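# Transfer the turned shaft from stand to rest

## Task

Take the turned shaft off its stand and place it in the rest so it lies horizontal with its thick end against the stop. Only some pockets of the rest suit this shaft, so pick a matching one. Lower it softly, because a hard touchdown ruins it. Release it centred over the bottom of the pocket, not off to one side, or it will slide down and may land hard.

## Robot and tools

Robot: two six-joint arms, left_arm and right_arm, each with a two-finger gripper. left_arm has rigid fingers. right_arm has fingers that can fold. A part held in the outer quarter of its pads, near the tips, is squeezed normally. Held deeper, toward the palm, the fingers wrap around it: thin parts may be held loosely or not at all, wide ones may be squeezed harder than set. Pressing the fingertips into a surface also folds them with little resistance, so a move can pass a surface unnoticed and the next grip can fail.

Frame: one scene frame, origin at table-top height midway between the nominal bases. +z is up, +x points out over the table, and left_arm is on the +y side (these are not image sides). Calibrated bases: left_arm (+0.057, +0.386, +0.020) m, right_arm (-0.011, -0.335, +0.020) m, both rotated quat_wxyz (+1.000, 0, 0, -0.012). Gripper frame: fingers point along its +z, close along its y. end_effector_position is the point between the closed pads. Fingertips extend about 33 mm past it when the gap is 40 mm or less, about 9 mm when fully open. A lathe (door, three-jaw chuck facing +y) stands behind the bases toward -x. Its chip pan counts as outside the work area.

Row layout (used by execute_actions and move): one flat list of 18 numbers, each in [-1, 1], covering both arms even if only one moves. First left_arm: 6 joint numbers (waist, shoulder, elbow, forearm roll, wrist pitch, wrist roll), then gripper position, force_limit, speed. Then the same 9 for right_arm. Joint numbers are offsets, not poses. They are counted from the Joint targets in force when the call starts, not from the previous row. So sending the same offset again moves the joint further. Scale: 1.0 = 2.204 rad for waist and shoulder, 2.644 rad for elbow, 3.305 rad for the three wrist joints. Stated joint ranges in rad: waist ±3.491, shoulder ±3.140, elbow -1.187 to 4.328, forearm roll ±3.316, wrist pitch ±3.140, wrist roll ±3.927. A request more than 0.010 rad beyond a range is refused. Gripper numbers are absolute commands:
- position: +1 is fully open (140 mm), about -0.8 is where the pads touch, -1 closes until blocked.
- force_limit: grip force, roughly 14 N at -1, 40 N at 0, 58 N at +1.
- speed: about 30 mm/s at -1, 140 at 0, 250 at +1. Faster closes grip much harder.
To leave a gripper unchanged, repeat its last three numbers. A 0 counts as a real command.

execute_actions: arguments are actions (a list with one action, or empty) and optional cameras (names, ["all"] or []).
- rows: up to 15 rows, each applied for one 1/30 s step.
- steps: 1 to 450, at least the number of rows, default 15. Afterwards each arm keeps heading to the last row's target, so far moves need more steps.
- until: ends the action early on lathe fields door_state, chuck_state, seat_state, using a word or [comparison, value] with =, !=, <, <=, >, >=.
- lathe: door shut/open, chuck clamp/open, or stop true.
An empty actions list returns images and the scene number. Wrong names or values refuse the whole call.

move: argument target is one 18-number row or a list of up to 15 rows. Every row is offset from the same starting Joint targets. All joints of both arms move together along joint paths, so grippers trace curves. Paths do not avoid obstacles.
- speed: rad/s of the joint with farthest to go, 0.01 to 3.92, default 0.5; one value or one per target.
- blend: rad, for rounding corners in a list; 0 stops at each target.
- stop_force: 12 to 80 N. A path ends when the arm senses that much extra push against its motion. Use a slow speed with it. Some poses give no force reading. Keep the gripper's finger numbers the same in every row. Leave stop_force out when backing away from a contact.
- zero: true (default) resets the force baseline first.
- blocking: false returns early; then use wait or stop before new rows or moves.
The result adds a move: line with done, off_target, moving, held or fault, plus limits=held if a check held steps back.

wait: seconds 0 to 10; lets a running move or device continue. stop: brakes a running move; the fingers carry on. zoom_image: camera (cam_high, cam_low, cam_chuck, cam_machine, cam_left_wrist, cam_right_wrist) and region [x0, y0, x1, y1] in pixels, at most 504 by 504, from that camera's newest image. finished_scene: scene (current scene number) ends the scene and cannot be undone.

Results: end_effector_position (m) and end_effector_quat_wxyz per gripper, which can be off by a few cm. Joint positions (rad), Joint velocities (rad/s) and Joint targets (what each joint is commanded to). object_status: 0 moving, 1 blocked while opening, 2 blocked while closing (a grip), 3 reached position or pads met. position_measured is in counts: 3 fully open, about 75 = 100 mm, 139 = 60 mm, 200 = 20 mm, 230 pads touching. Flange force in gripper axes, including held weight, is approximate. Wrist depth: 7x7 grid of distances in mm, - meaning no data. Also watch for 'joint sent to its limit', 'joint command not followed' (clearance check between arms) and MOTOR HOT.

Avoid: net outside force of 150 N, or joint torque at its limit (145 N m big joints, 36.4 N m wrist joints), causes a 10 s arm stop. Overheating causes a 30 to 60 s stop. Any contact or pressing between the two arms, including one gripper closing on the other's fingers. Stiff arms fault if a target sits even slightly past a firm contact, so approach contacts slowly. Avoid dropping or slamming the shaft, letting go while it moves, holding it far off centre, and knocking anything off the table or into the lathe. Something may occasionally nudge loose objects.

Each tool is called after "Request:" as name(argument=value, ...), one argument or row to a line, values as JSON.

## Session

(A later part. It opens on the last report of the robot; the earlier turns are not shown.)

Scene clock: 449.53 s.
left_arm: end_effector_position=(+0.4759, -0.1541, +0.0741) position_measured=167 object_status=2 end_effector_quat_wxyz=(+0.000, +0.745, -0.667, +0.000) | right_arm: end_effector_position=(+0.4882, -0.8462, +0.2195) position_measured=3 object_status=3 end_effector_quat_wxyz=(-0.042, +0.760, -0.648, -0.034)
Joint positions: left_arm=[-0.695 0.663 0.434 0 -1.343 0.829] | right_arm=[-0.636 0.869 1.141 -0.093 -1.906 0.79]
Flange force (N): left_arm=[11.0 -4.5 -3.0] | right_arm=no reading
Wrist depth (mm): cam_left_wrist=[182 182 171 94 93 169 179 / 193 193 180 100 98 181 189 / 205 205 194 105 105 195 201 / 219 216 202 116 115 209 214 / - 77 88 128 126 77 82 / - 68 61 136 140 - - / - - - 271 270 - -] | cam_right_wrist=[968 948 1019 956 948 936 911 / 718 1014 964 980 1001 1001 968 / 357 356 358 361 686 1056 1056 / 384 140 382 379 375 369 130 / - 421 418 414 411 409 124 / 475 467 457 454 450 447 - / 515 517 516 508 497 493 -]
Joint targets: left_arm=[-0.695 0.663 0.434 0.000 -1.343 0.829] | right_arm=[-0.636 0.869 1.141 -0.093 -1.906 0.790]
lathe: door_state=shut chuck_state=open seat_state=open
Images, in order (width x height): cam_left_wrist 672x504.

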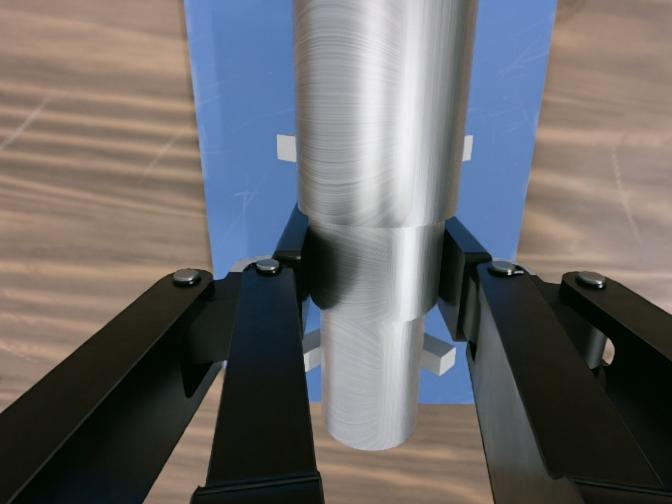

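Request:
execute_actions(
  actions=[
    {"rows":[[0,0,0,0,0,0,-0.98,0.5,-1,0,0,0,0,0,0,1,1,1]],"steps":40},
  ],
)

Request:
move(
  target=[0,-0.0147,0.0925,0,-0.0838,0,-0.98,0.5,-1,0,0,0,0,0,0,1,1,1],
  speed=0.25,
  cameras=["cam_left_wrist"],
)

Scene clock: 481.70 s.
left_arm: end_effector_position=(+0.4759, -0.1541, +0.0741) position_measured=169 object_status=2 end_effector_quat_wxyz=(+0.000, +0.745, -0.667, +0.000) | right_arm: end_effector_position=(+0.4882, -0.8462, +0.2195) position_measured=3 object_status=3 end_effector_quat_wxyz=(-0.042, +0.760, -0.648, -0.034)
Joint positions: left_arm=[-0.695 0.663 0.434 0 -1.343 0.829] | right_arm=[-0.636 0.869 1.141 -0.093 -1.906 0.79]
Flange force (N): left_arm=[5.9 -2.8 -8.3] | right_arm=no reading
Wrist depth (mm): cam_left_wrist=[182 182 171 94 93 169 179 / 193 193 180 100 99 181 189 / 205 205 194 105 105 195 202 / 219 216 202 116 119 209 213 / - 77 88 128 125 77 82 / - 68 61 136 140 - - / - - - 270 271 - -] | cam_right_wrist=[980 964 886 997 940 907 929 / 718 997 1033 993 1010 1001 1033 / 357 354 356 360 684 1071 1061 / 381 140 383 379 373 369 131 / - 421 418 414 410 409 124 / 475 462 460 456 454 447 - / 519 516 509 506 502 521 593]
Joint targets: left_arm=[-0.695 0.663 0.434 0.000 -1.343 0.829] | right_arm=[-0.636 0.869 1.141 -0.093 -1.906 0.790]
lathe: door_state=shut chuck_state=open seat_state=open

Scene clock: 483.13 s.
left_arm: end_effector_position=(+0.4760, -0.1542, +0.2004) position_measured=169 object_status=2 end_effector_quat_wxyz=(+0.000, +0.745, -0.667, +0.000) | right_arm: end_effector_position=(+0.4882, -0.8462, +0.2195) position_measured=3 object_status=3 end_effector_quat_wxyz=(-0.042, +0.760, -0.648, -0.034)
Joint positions: left_arm=[-0.695 0.63 0.678 0 -1.62 0.829] | right_arm=[-0.636 0.869 1.141 -0.093 -1.906 0.79]
Flange force (N): left_arm=[14.2 -6.9 -0.1] | right_arm=no reading
Wrist depth (mm): cam_left_wrist=[295 294 295 94 93 291 290 / 313 312 311 100 99 307 307 / 333 333 330 105 105 325 325 / 355 350 344 116 119 345 349 / - 77 88 127 124 77 82 / - - 61 136 139 - - / - - - 413 - - -] | cam_right_wrist=[964 964 968 956 960 929 940 / 716 1023 1014 1037 - 988 1006 / 360 356 357 361 699 1071 1071 / 380 140 382 381 377 370 131 / - 421 418 414 410 409 124 / 476 467 458 455 452 445 - / 515 520 506 506 497 504 -]
Joint targets: left_arm=[-0.695 0.630 0.678 0.000 -1.620 0.829] | right_arm=[-0.636 0.869 1.141 -0.093 -1.906 0.790]
lathe: door_state=shut chuck_state=open seat_state=open
move: done
Images, in order (width x height): cam_left_wrist 672x504.

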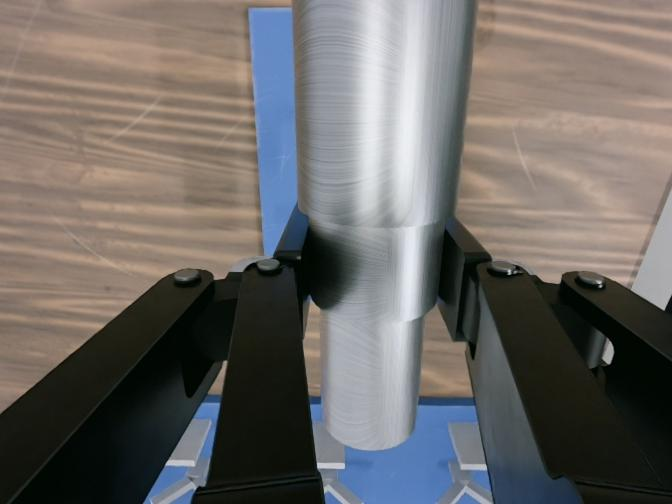

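Request:
move(
  target=[
    [0.2711,-0.1429,-0.1707,0,0.0413,-0.1798,-0.98,0.5,-1,0,0,0,0,0,0,1,1,1],
    [0.2711,-0.1271,-0.2249,0,0.0953,-0.1798,-0.98,0.5,-1,0,0,0,0,0,0,1,1,1],
  ],
  speed=[0.6,0.3],
  blend=[0.04,0],
  cameras=["cam_left_wrist"],
)

Request:
zoom_image(
  camera="cam_left_wrist",
  region=[200, 0, 560, 360],
)

Scene clock: 509.40 s.
left_arm: end_effector_position=(+0.5925, +0.1891, +0.1203) position_measured=169 object_status=2 end_effector_quat_wxyz=(+0.000, +0.746, -0.666, +0.000) | right_arm: end_effector_position=(+0.4882, -0.8462, +0.2195) position_measured=3 object_status=3 end_effector_quat_wxyz=(-0.042, +0.760, -0.648, -0.034)
Joint positions: left_arm=[-0.098 0.35 0.084 0 -1.305 0.235] | right_arm=[-0.636 0.869 1.141 -0.093 -1.906 0.79]
Flange force (N): left_arm=[7.2 -10.2 2.3] | right_arm=no reading
Wrist depth (mm): cam_left_wrist=[224 223 217 94 93 211 208 / 237 237 230 100 99 223 220 / 252 251 244 105 105 237 236 / 269 265 261 116 119 249 247 / - 77 88 128 124 77 82 / - - 61 136 139 - - / - - - 332 332 - -] | cam_right_wrist=[972 960 914 952 948 960 922 / 714 993 1014 1037 988 1006 993 / 360 354 356 361 632 1061 1061 / 382 140 386 379 377 368 130 / - 420 418 415 411 410 124 / 477 464 458 457 452 447 - / 516 519 512 509 503 482 643]
Joint targets: left_arm=[-0.098 0.350 0.084 0.000 -1.305 0.235] | right_arm=[-0.636 0.869 1.141 -0.093 -1.906 0.790]
lathe: door_state=shut chuck_state=open seat_state=open
move: done
Images, in order (width x height): cam_left_wrist 672x504.

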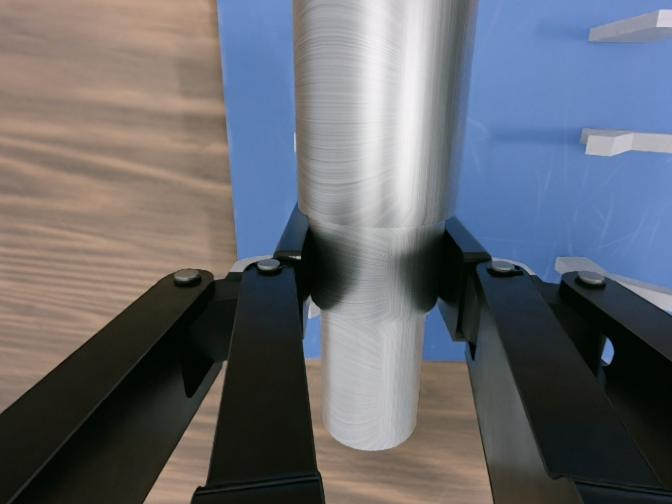

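Scaled by 1.400.

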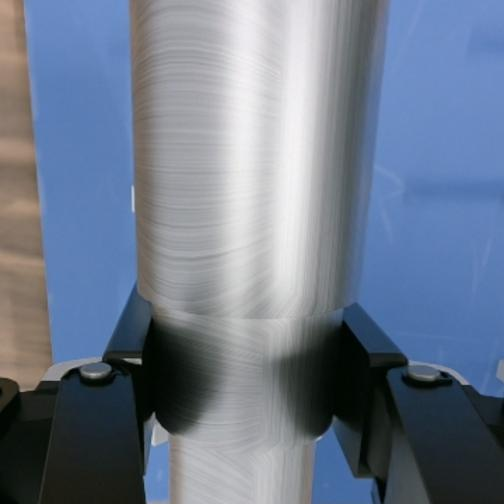

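Request:
move(
  target=[0,0.0152,-0.0239,0,0.0292,0,-0.98,0.5,-1,0,0,0,0,0,0,1,1,1],
  speed=0.08,
  stop_force=20,
  cameras=["cam_left_wrist"],
)

Scene clock: 521.20 s.
left_arm: end_effector_position=(+0.5923, +0.1891, +0.0758) position_measured=169 object_status=2 end_effector_quat_wxyz=(+0.000, +0.746, -0.666, +0.000) | right_arm: end_effector_position=(+0.4882, -0.8462, +0.2195) position_measured=3 object_status=3 end_effector_quat_wxyz=(-0.042, +0.760, -0.648, -0.034)
Joint positions: left_arm=[-0.098 0.384 0.021 0 -1.208 0.235] | right_arm=[-0.636 0.869 1.141 -0.093 -1.906 0.79]
Flange force (N): left_arm=[6.6 -8.2 4.3] | right_arm=no reading
Wrist depth (mm): cam_left_wrist=[185 184 173 94 93 172 170 / 195 195 183 100 99 180 181 / 208 208 197 105 105 192 192 / 222 218 202 116 119 202 204 / - 77 88 128 126 77 82 / - - 61 136 140 - - / - - - 273 273 - -] | cam_right_wrist=[980 944 940 956 956 948 936 / 712 1001 1014 1006 1010 960 993 / 357 356 358 361 699 1028 1086 / 380 140 384 378 375 368 131 / - 421 418 413 414 409 124 / 477 464 462 454 454 448 - / 523 519 509 505 500 515 -]
Joint targets: left_arm=[-0.098 0.384 0.021 0.000 -1.208 0.235] | right_arm=[-0.636 0.869 1.141 -0.093 -1.906 0.790]
lathe: door_state=shut chuck_state=open seat_state=open
move: done
Images, in order (width x height): cam_left_wrist 672x504.

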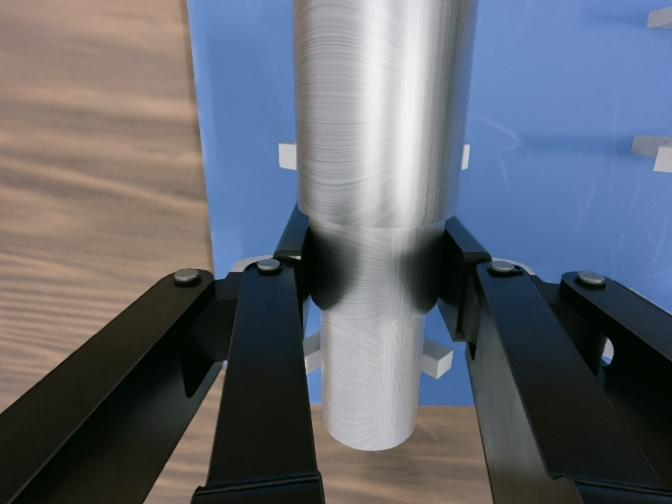

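Request:
move(
  target=[-0.00399,0.00236,0.00272,0,-0.0006,0.00266,-0.98,0.5,-1,0,0,0,0,0,0,1,1,1],
  speed=0.01,
  stop_force=12,
)

Scene clock: 537.00 s.
left_arm: end_effector_position=(+0.5926, +0.1864, +0.0758) position_measured=169 object_status=2 end_effector_quat_wxyz=(+0.000, +0.746, -0.666, +0.000) | right_arm: end_effector_position=(+0.4882, -0.8462, +0.2195) position_measured=3 object_status=3 end_effector_quat_wxyz=(-0.042, +0.760, -0.648, -0.034)
Joint positions: left_arm=[-0.103 0.387 0.025 0 -1.209 0.24] | right_arm=[-0.636 0.869 1.141 -0.093 -1.906 0.79]
Flange force (N): left_arm=[-8.2 -9.3 0.2] | right_arm=no reading
Wrist depth (mm): cam_left_wrist=[184 184 173 94 93 171 171 / 195 195 183 100 98 179 181 / 207 207 197 105 105 193 192 / 222 218 202 116 119 202 204 / - 77 88 128 126 77 82 / - - 61 136 139 - - / - - - 274 272 - -] | cam_right_wrist=[960 952 976 952 929 883 940 / 716 1001 1006 1023 980 988 984 / 359 354 357 361 672 1056 1076 / 380 140 384 377 374 369 131 / - 421 415 415 410 408 123 / 482 465 462 456 452 449 690 / 517 520 509 508 503 514 -]
Joint targets: left_arm=[-0.103 0.387 0.025 0.000 -1.209 0.240] | right_arm=[-0.636 0.869 1.141 -0.093 -1.906 0.790]
lathe: door_state=shut chuck_state=open seat_state=open
move: contact (left_arm)

Request:
move(
  target=[0.00088,-0.00052,-0.0006,0,0.00013,-0.00059,-0.98,0.5,-1,0,0,0,0,0,0,1,1,1],
  speed=0.02,
)

Request:
move(
  target=[0,0.00314,-0.0039,0,0.00522,0,-0.98,0.5,-1,0,0,0,0,0,0,1,1,1],
  speed=0.01,
  stop_force=12,
)

Scene clock: 548.70 s.
left_arm: end_effector_position=(+0.5925, +0.1874, +0.0759) position_measured=169 object_status=2 end_effector_quat_wxyz=(+0.000, +0.746, -0.666, +0.000) | right_arm: end_effector_position=(+0.4882, -0.8462, +0.2195) position_measured=3 object_status=3 end_effector_quat_wxyz=(-0.042, +0.760, -0.648, -0.034)
Joint positions: left_arm=[-0.101 0.386 0.023 0 -1.209 0.238] | right_arm=[-0.636 0.869 1.141 -0.093 -1.906 0.79]
Flange force (N): left_arm=[6.1 -8.1 3.7] | right_arm=no reading
Wrist depth (mm): cam_left_wrist=[184 184 173 94 93 172 171 / 195 195 183 100 99 180 181 / 208 207 197 105 105 193 192 / 221 218 202 116 119 202 204 / - 77 88 128 126 77 82 / - - 61 136 140 - - / - - - 273 273 - -] | cam_right_wrist=[956 948 948 948 944 929 976 / 710 1019 1056 1033 1006 1001 997 / 358 355 358 361 699 1051 - / 380 140 382 380 376 368 130 / - 421 418 415 409 409 124 / 474 467 461 457 454 449 - / 520 513 511 507 498 506 -]
Joint targets: left_arm=[-0.101 0.386 0.023 0.000 -1.209 0.238] | right_arm=[-0.636 0.869 1.141 -0.093 -1.906 0.790]
lathe: door_state=shut chuck_state=open seat_state=open
move: done

Scene clock: 549.87 s.
left_arm: end_effector_position=(+0.5925, +0.1874, +0.0732) position_measured=169 object_status=2 end_effector_quat_wxyz=(+0.000, +0.746, -0.666, +0.000) | right_arm: end_effector_position=(+0.4882, -0.8462, +0.2195) position_measured=3 object_status=3 end_effector_quat_wxyz=(-0.042, +0.760, -0.648, -0.034)
Joint positions: left_arm=[-0.101 0.388 0.02 0 -1.203 0.238] | right_arm=[-0.636 0.869 1.141 -0.093 -1.906 0.79]
Flange force (N): left_arm=[2.3 -3.4 -12.4] | right_arm=no reading
Wrist depth (mm): cam_left_wrist=[182 182 171 94 93 170 169 / 193 193 181 100 99 179 178 / 205 205 193 105 105 190 189 / 219 217 202 116 119 200 202 / - 77 88 128 126 77 82 / - - 61 136 139 - - / - - - 270 268 - -] | cam_right_wrist=[956 960 952 933 925 944 929 / 723 1019 1037 993 1006 1010 1006 / 357 356 357 362 629 1061 1076 / 382 140 382 377 375 366 130 / - 418 418 416 409 407 123 / 480 465 459 455 451 448 - / 517 514 512 506 505 512 -]
Joint targets: left_arm=[-0.101 0.388 0.020 0.000 -1.203 0.238] | right_arm=[-0.636 0.869 1.141 -0.093 -1.906 0.790]
lathe: door_state=shut chuck_state=open seat_state=open
move: contact (left_arm); left_arm: the wrist pitch is farthest, 0.011 rad from its target

Request:
move(
  target=[0,0.00016,-0.0002,0,0.00026,0,-0.98,0.5,-1,0,0,0,0,0,0,1,1,1],
  speed=0.01,
  cameras=["cam_left_wrist"],
)

Scene clock: 560.37 s.
left_arm: end_effector_position=(+0.5925, +0.1874, +0.0728) position_measured=169 object_status=2 end_effector_quat_wxyz=(+0.000, +0.746, -0.666, +0.000) | right_arm: end_effector_position=(+0.4882, -0.8462, +0.2195) position_measured=3 object_status=3 end_effector_quat_wxyz=(-0.042, +0.760, -0.648, -0.034)
Joint positions: left_arm=[-0.101 0.388 0.019 0 -1.202 0.238] | right_arm=[-0.636 0.869 1.141 -0.093 -1.906 0.79]
Flange force (N): left_arm=[-3.7 4.6 -35.1] | right_arm=no reading
Wrist depth (mm): cam_left_wrist=[182 183 171 94 93 169 169 / 193 192 181 100 98 179 179 / 206 205 193 105 105 190 190 / 219 216 202 116 119 200 202 / - 77 88 128 125 77 82 / - 68 61 136 139 - - / - - - 270 269 - -] | cam_right_wrist=[952 933 933 944 925 936 922 / 716 1023 1033 1019 1010 1023 1001 / 359 355 357 359 680 1037 1071 / 381 140 383 380 376 369 130 / - 419 419 413 410 408 124 / 478 465 460 456 452 444 - / 517 521 508 505 500 496 -]
Joint targets: left_arm=[-0.101 0.388 0.019 0.000 -1.202 0.238] | right_arm=[-0.636 0.869 1.141 -0.093 -1.906 0.790]
lathe: door_state=shut chuck_state=open seat_state=open
move: done
Images, in order (width x height): cam_left_wrist 672x504.

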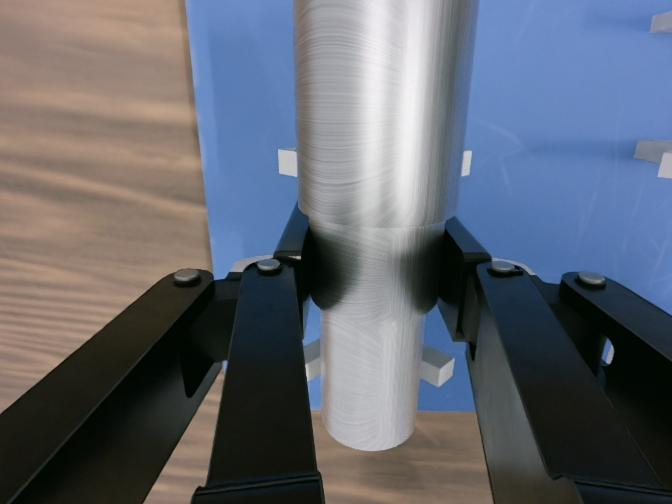

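Request:
move(
  target=[0,-0.00025,-0.00029,0,0.00006,0,-0.98,0.5,-1,0,0,0,0,0,0,1,1,1],
  speed=0.01,
)

Scene clock: 571.37 s.
left_arm: end_effector_position=(+0.5923, +0.1875, +0.0728) position_measured=169 object_status=2 end_effector_quat_wxyz=(+0.000, +0.746, -0.666, +0.000) | right_arm: end_effector_position=(+0.4882, -0.8462, +0.2195) position_measured=3 object_status=3 end_effector_quat_wxyz=(-0.042, +0.760, -0.648, -0.034)
Joint positions: left_arm=[-0.101 0.388 0.018 0 -1.202 0.238] | right_arm=[-0.636 0.869 1.141 -0.093 -1.906 0.79]
Flange force (N): left_arm=[-0.5 -2.3 -34.1] | right_arm=no reading
Wrist depth (mm): cam_left_wrist=[182 183 171 94 93 169 168 / 194 193 181 100 99 179 179 / 205 204 192 105 105 190 189 / 219 215 201 116 119 199 202 / - 77 88 128 125 77 82 / - 68 61 136 140 - - / - - - 270 268 - -] | cam_right_wrist=[956 968 968 940 940 925 914 / 727 1023 1028 980 988 997 988 / 357 354 356 359 688 1051 1051 / 380 140 383 380 375 369 131 / - 422 418 414 409 408 123 / 480 460 458 455 450 451 - / 517 517 512 509 500 508 -]
Joint targets: left_arm=[-0.101 0.388 0.018 0.000 -1.202 0.238] | right_arm=[-0.636 0.869 1.141 -0.093 -1.906 0.790]
lathe: door_state=shut chuck_state=open seat_state=open
move: done

Request:
move(
  target=[0,-0.00025,-0.00005,0,-0.00012,0,-0.98,0.5,-1,0,0,0,0,0,0,1,1,1],
  speed=0.01,
)

Request:
execute_actions(
  actions=[
    {"rows":[[0,0,0,0,0,0,0.1,0.5,-1,0,0,0,0,0,0,1,1,1]],"steps":45},
  ],
  cameras=["cam_left_wrist"],
)

Scene clock: 587.90 s.
left_arm: end_effector_position=(+0.5921, +0.1875, +0.0730) position_measured=169 object_status=2 end_effector_quat_wxyz=(+0.000, +0.746, -0.666, +0.000) | right_arm: end_effector_position=(+0.4882, -0.8462, +0.2195) position_measured=3 object_status=3 end_effector_quat_wxyz=(-0.042, +0.760, -0.648, -0.034)
Joint positions: left_arm=[-0.101 0.387 0.018 0 -1.202 0.238] | right_arm=[-0.636 0.869 1.141 -0.093 -1.906 0.79]
Flange force (N): left_arm=[8.1 -13.5 -11.9] | right_arm=no reading
Wrist depth (mm): cam_left_wrist=[183 182 171 94 93 170 169 / 193 192 181 100 99 179 179 / 205 205 192 105 105 190 189 / 219 216 202 116 119 200 201 / - 77 88 128 125 77 82 / - 68 61 135 139 - - / - - - 270 270 - -] | cam_right_wrist=[960 952 960 918 933 936 933 / 705 1006 1023 1023 1006 988 984 / 357 355 357 360 703 1061 1061 / 384 140 382 379 377 371 130 / - 419 418 415 412 410 124 / 476 465 460 456 450 444 680 / 519 516 508 508 498 511 -]
Joint targets: left_arm=[-0.101 0.387 0.018 0.000 -1.203 0.238] | right_arm=[-0.636 0.869 1.141 -0.093 -1.906 0.790]
lathe: door_state=shut chuck_state=open seat_state=open
move: done

Scene clock: 589.60 s.
left_arm: end_effector_position=(+0.5921, +0.1875, +0.0731) position_measured=117 object_status=3 end_effector_quat_wxyz=(+0.000, +0.746, -0.666, +0.000) | right_arm: end_effector_position=(+0.4882, -0.8462, +0.2195) position_measured=3 object_status=3 end_effector_quat_wxyz=(-0.042, +0.760, -0.648, -0.034)
Joint positions: left_arm=[-0.101 0.387 0.018 0 -1.203 0.238] | right_arm=[-0.636 0.869 1.141 -0.093 -1.906 0.79]
Flange force (N): left_arm=[5.6 -7.5 -1.5] | right_arm=no reading
Wrist depth (mm): cam_left_wrist=[182 182 171 94 93 169 168 / 193 192 181 100 98 179 178 / 205 204 192 105 105 189 189 / 219 214 132 115 151 137 199 / - 89 126 127 212 108 88 / - - 228 139 229 - - / - - 269 269 269 - -] | cam_right_wrist=[956 956 980 940 944 914 960 / 714 1023 1023 1028 944 1006 1001 / 359 354 356 360 663 1061 1107 / 382 140 383 379 376 367 130 / - 420 417 415 412 409 124 / 474 466 459 453 453 445 - / 516 516 512 507 505 507 -]
Joint targets: left_arm=[-0.101 0.387 0.018 0.000 -1.203 0.238] | right_arm=[-0.636 0.869 1.141 -0.093 -1.906 0.790]
lathe: door_state=shut chuck_state=open seat_state=open
Images, in order (width x height): cam_left_wrist 672x504.

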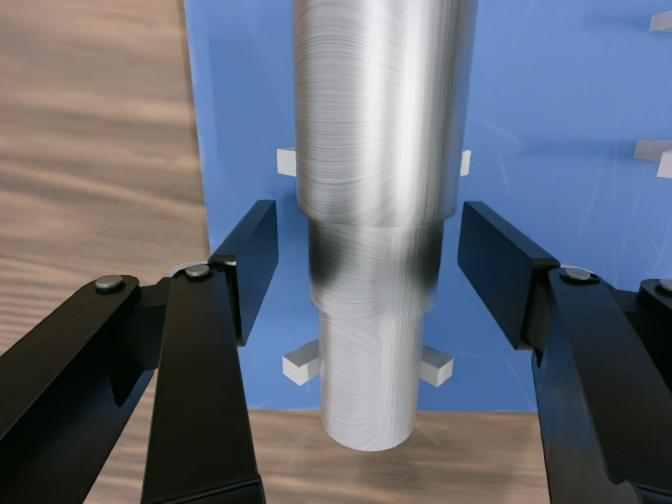

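Request:
move(
  target=[
    [0,-0.0166,0.0252,0,-0.0309,0,0.1,0.5,-1,0,0,0,0,0,0,1,1,1],
    [0,-0.0322,0.0792,0,-0.0847,0,0.1,0.5,-1,0,0,0,0,0,0,1,1,1],
  ],
  speed=[0.15,0.5],
  blend=[0.02,0],
  cameras=["cam_left_wrist","cam_low"],
)

Request:
zoom_image(
  camera="cam_left_wrist",
  region=[260, 0, 510, 330],
)

Request:
zoom_image(
  camera="cam_low",
  region=[350, 250, 480, 350],
)

Scene clock: 602.10 s.
left_arm: end_effector_position=(+0.5922, +0.1875, +0.2001) position_measured=117 object_status=3 end_effector_quat_wxyz=(+0.000, +0.746, -0.666, +0.000) | right_arm: end_effector_position=(+0.4882, -0.8462, +0.2195) position_measured=3 object_status=3 end_effector_quat_wxyz=(-0.042, +0.760, -0.648, -0.034)
Joint positions: left_arm=[-0.101 0.316 0.228 0 -1.482 0.238] | right_arm=[-0.636 0.869 1.141 -0.093 -1.906 0.79]
Flange force (N): left_arm=[7.0 -8.3 -5.0] | right_arm=no reading
Wrist depth (mm): cam_left_wrist=[296 295 291 283 282 284 283 / 314 312 309 222 296 294 296 / 334 331 326 238 314 316 315 / 355 350 125 261 334 136 331 / - 89 354 377 374 107 88 / - - 395 402 402 - - / - - 437 436 436 - -] | cam_right_wrist=[988 968 960 960 968 948 944 / 721 1019 1019 1019 1010 1006 997 / 360 355 355 361 693 1066 1066 / 382 140 384 379 377 369 131 / - 420 415 415 411 410 124 / 479 464 460 454 454 448 - / 522 517 505 508 501 509 -]
Joint targets: left_arm=[-0.101 0.316 0.228 0.000 -1.483 0.238] | right_arm=[-0.636 0.869 1.141 -0.093 -1.906 0.790]
lathe: door_state=shut chuck_state=open seat_state=open
move: done
Images, in order (width x height): cam_low 504x504, cam_left_wrist 672x504.

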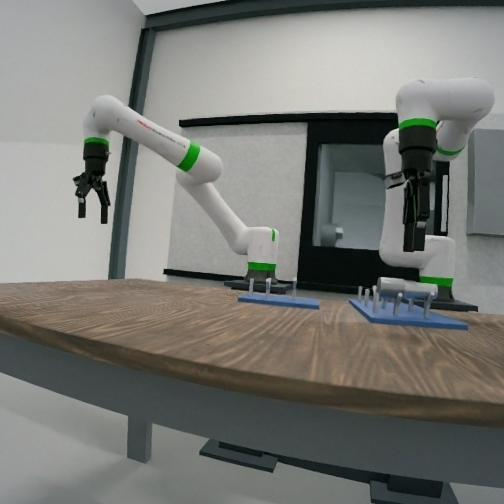

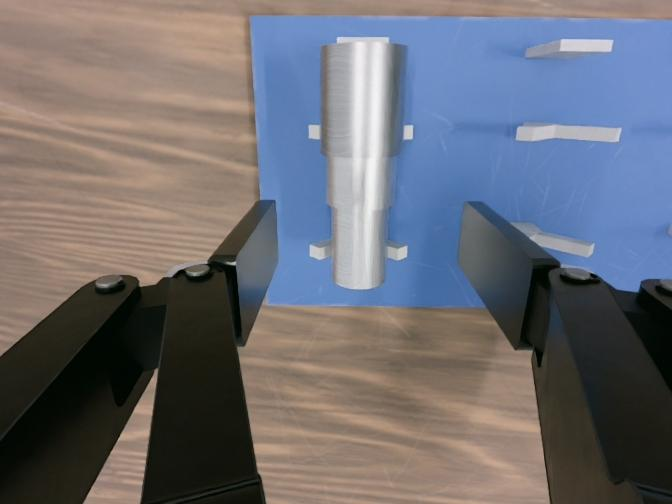

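Scaled by 1.527.

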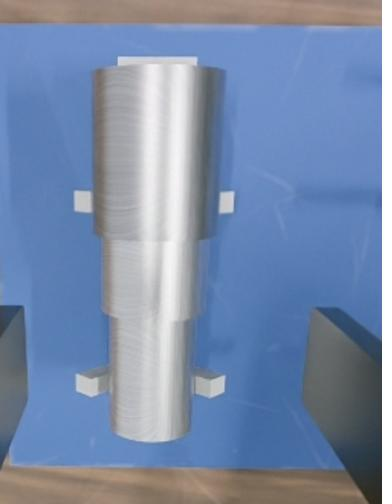

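Scaled by 3.877.

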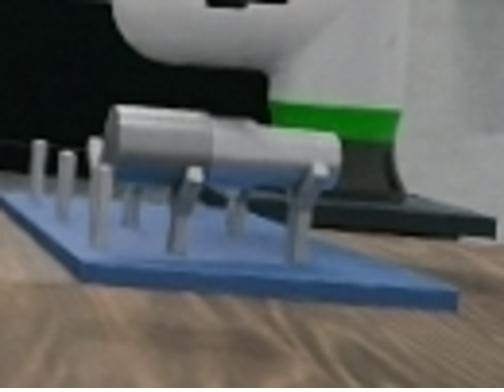

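Request:
finished_scene(
  scene=2,
)

The scene is finished: the task was done.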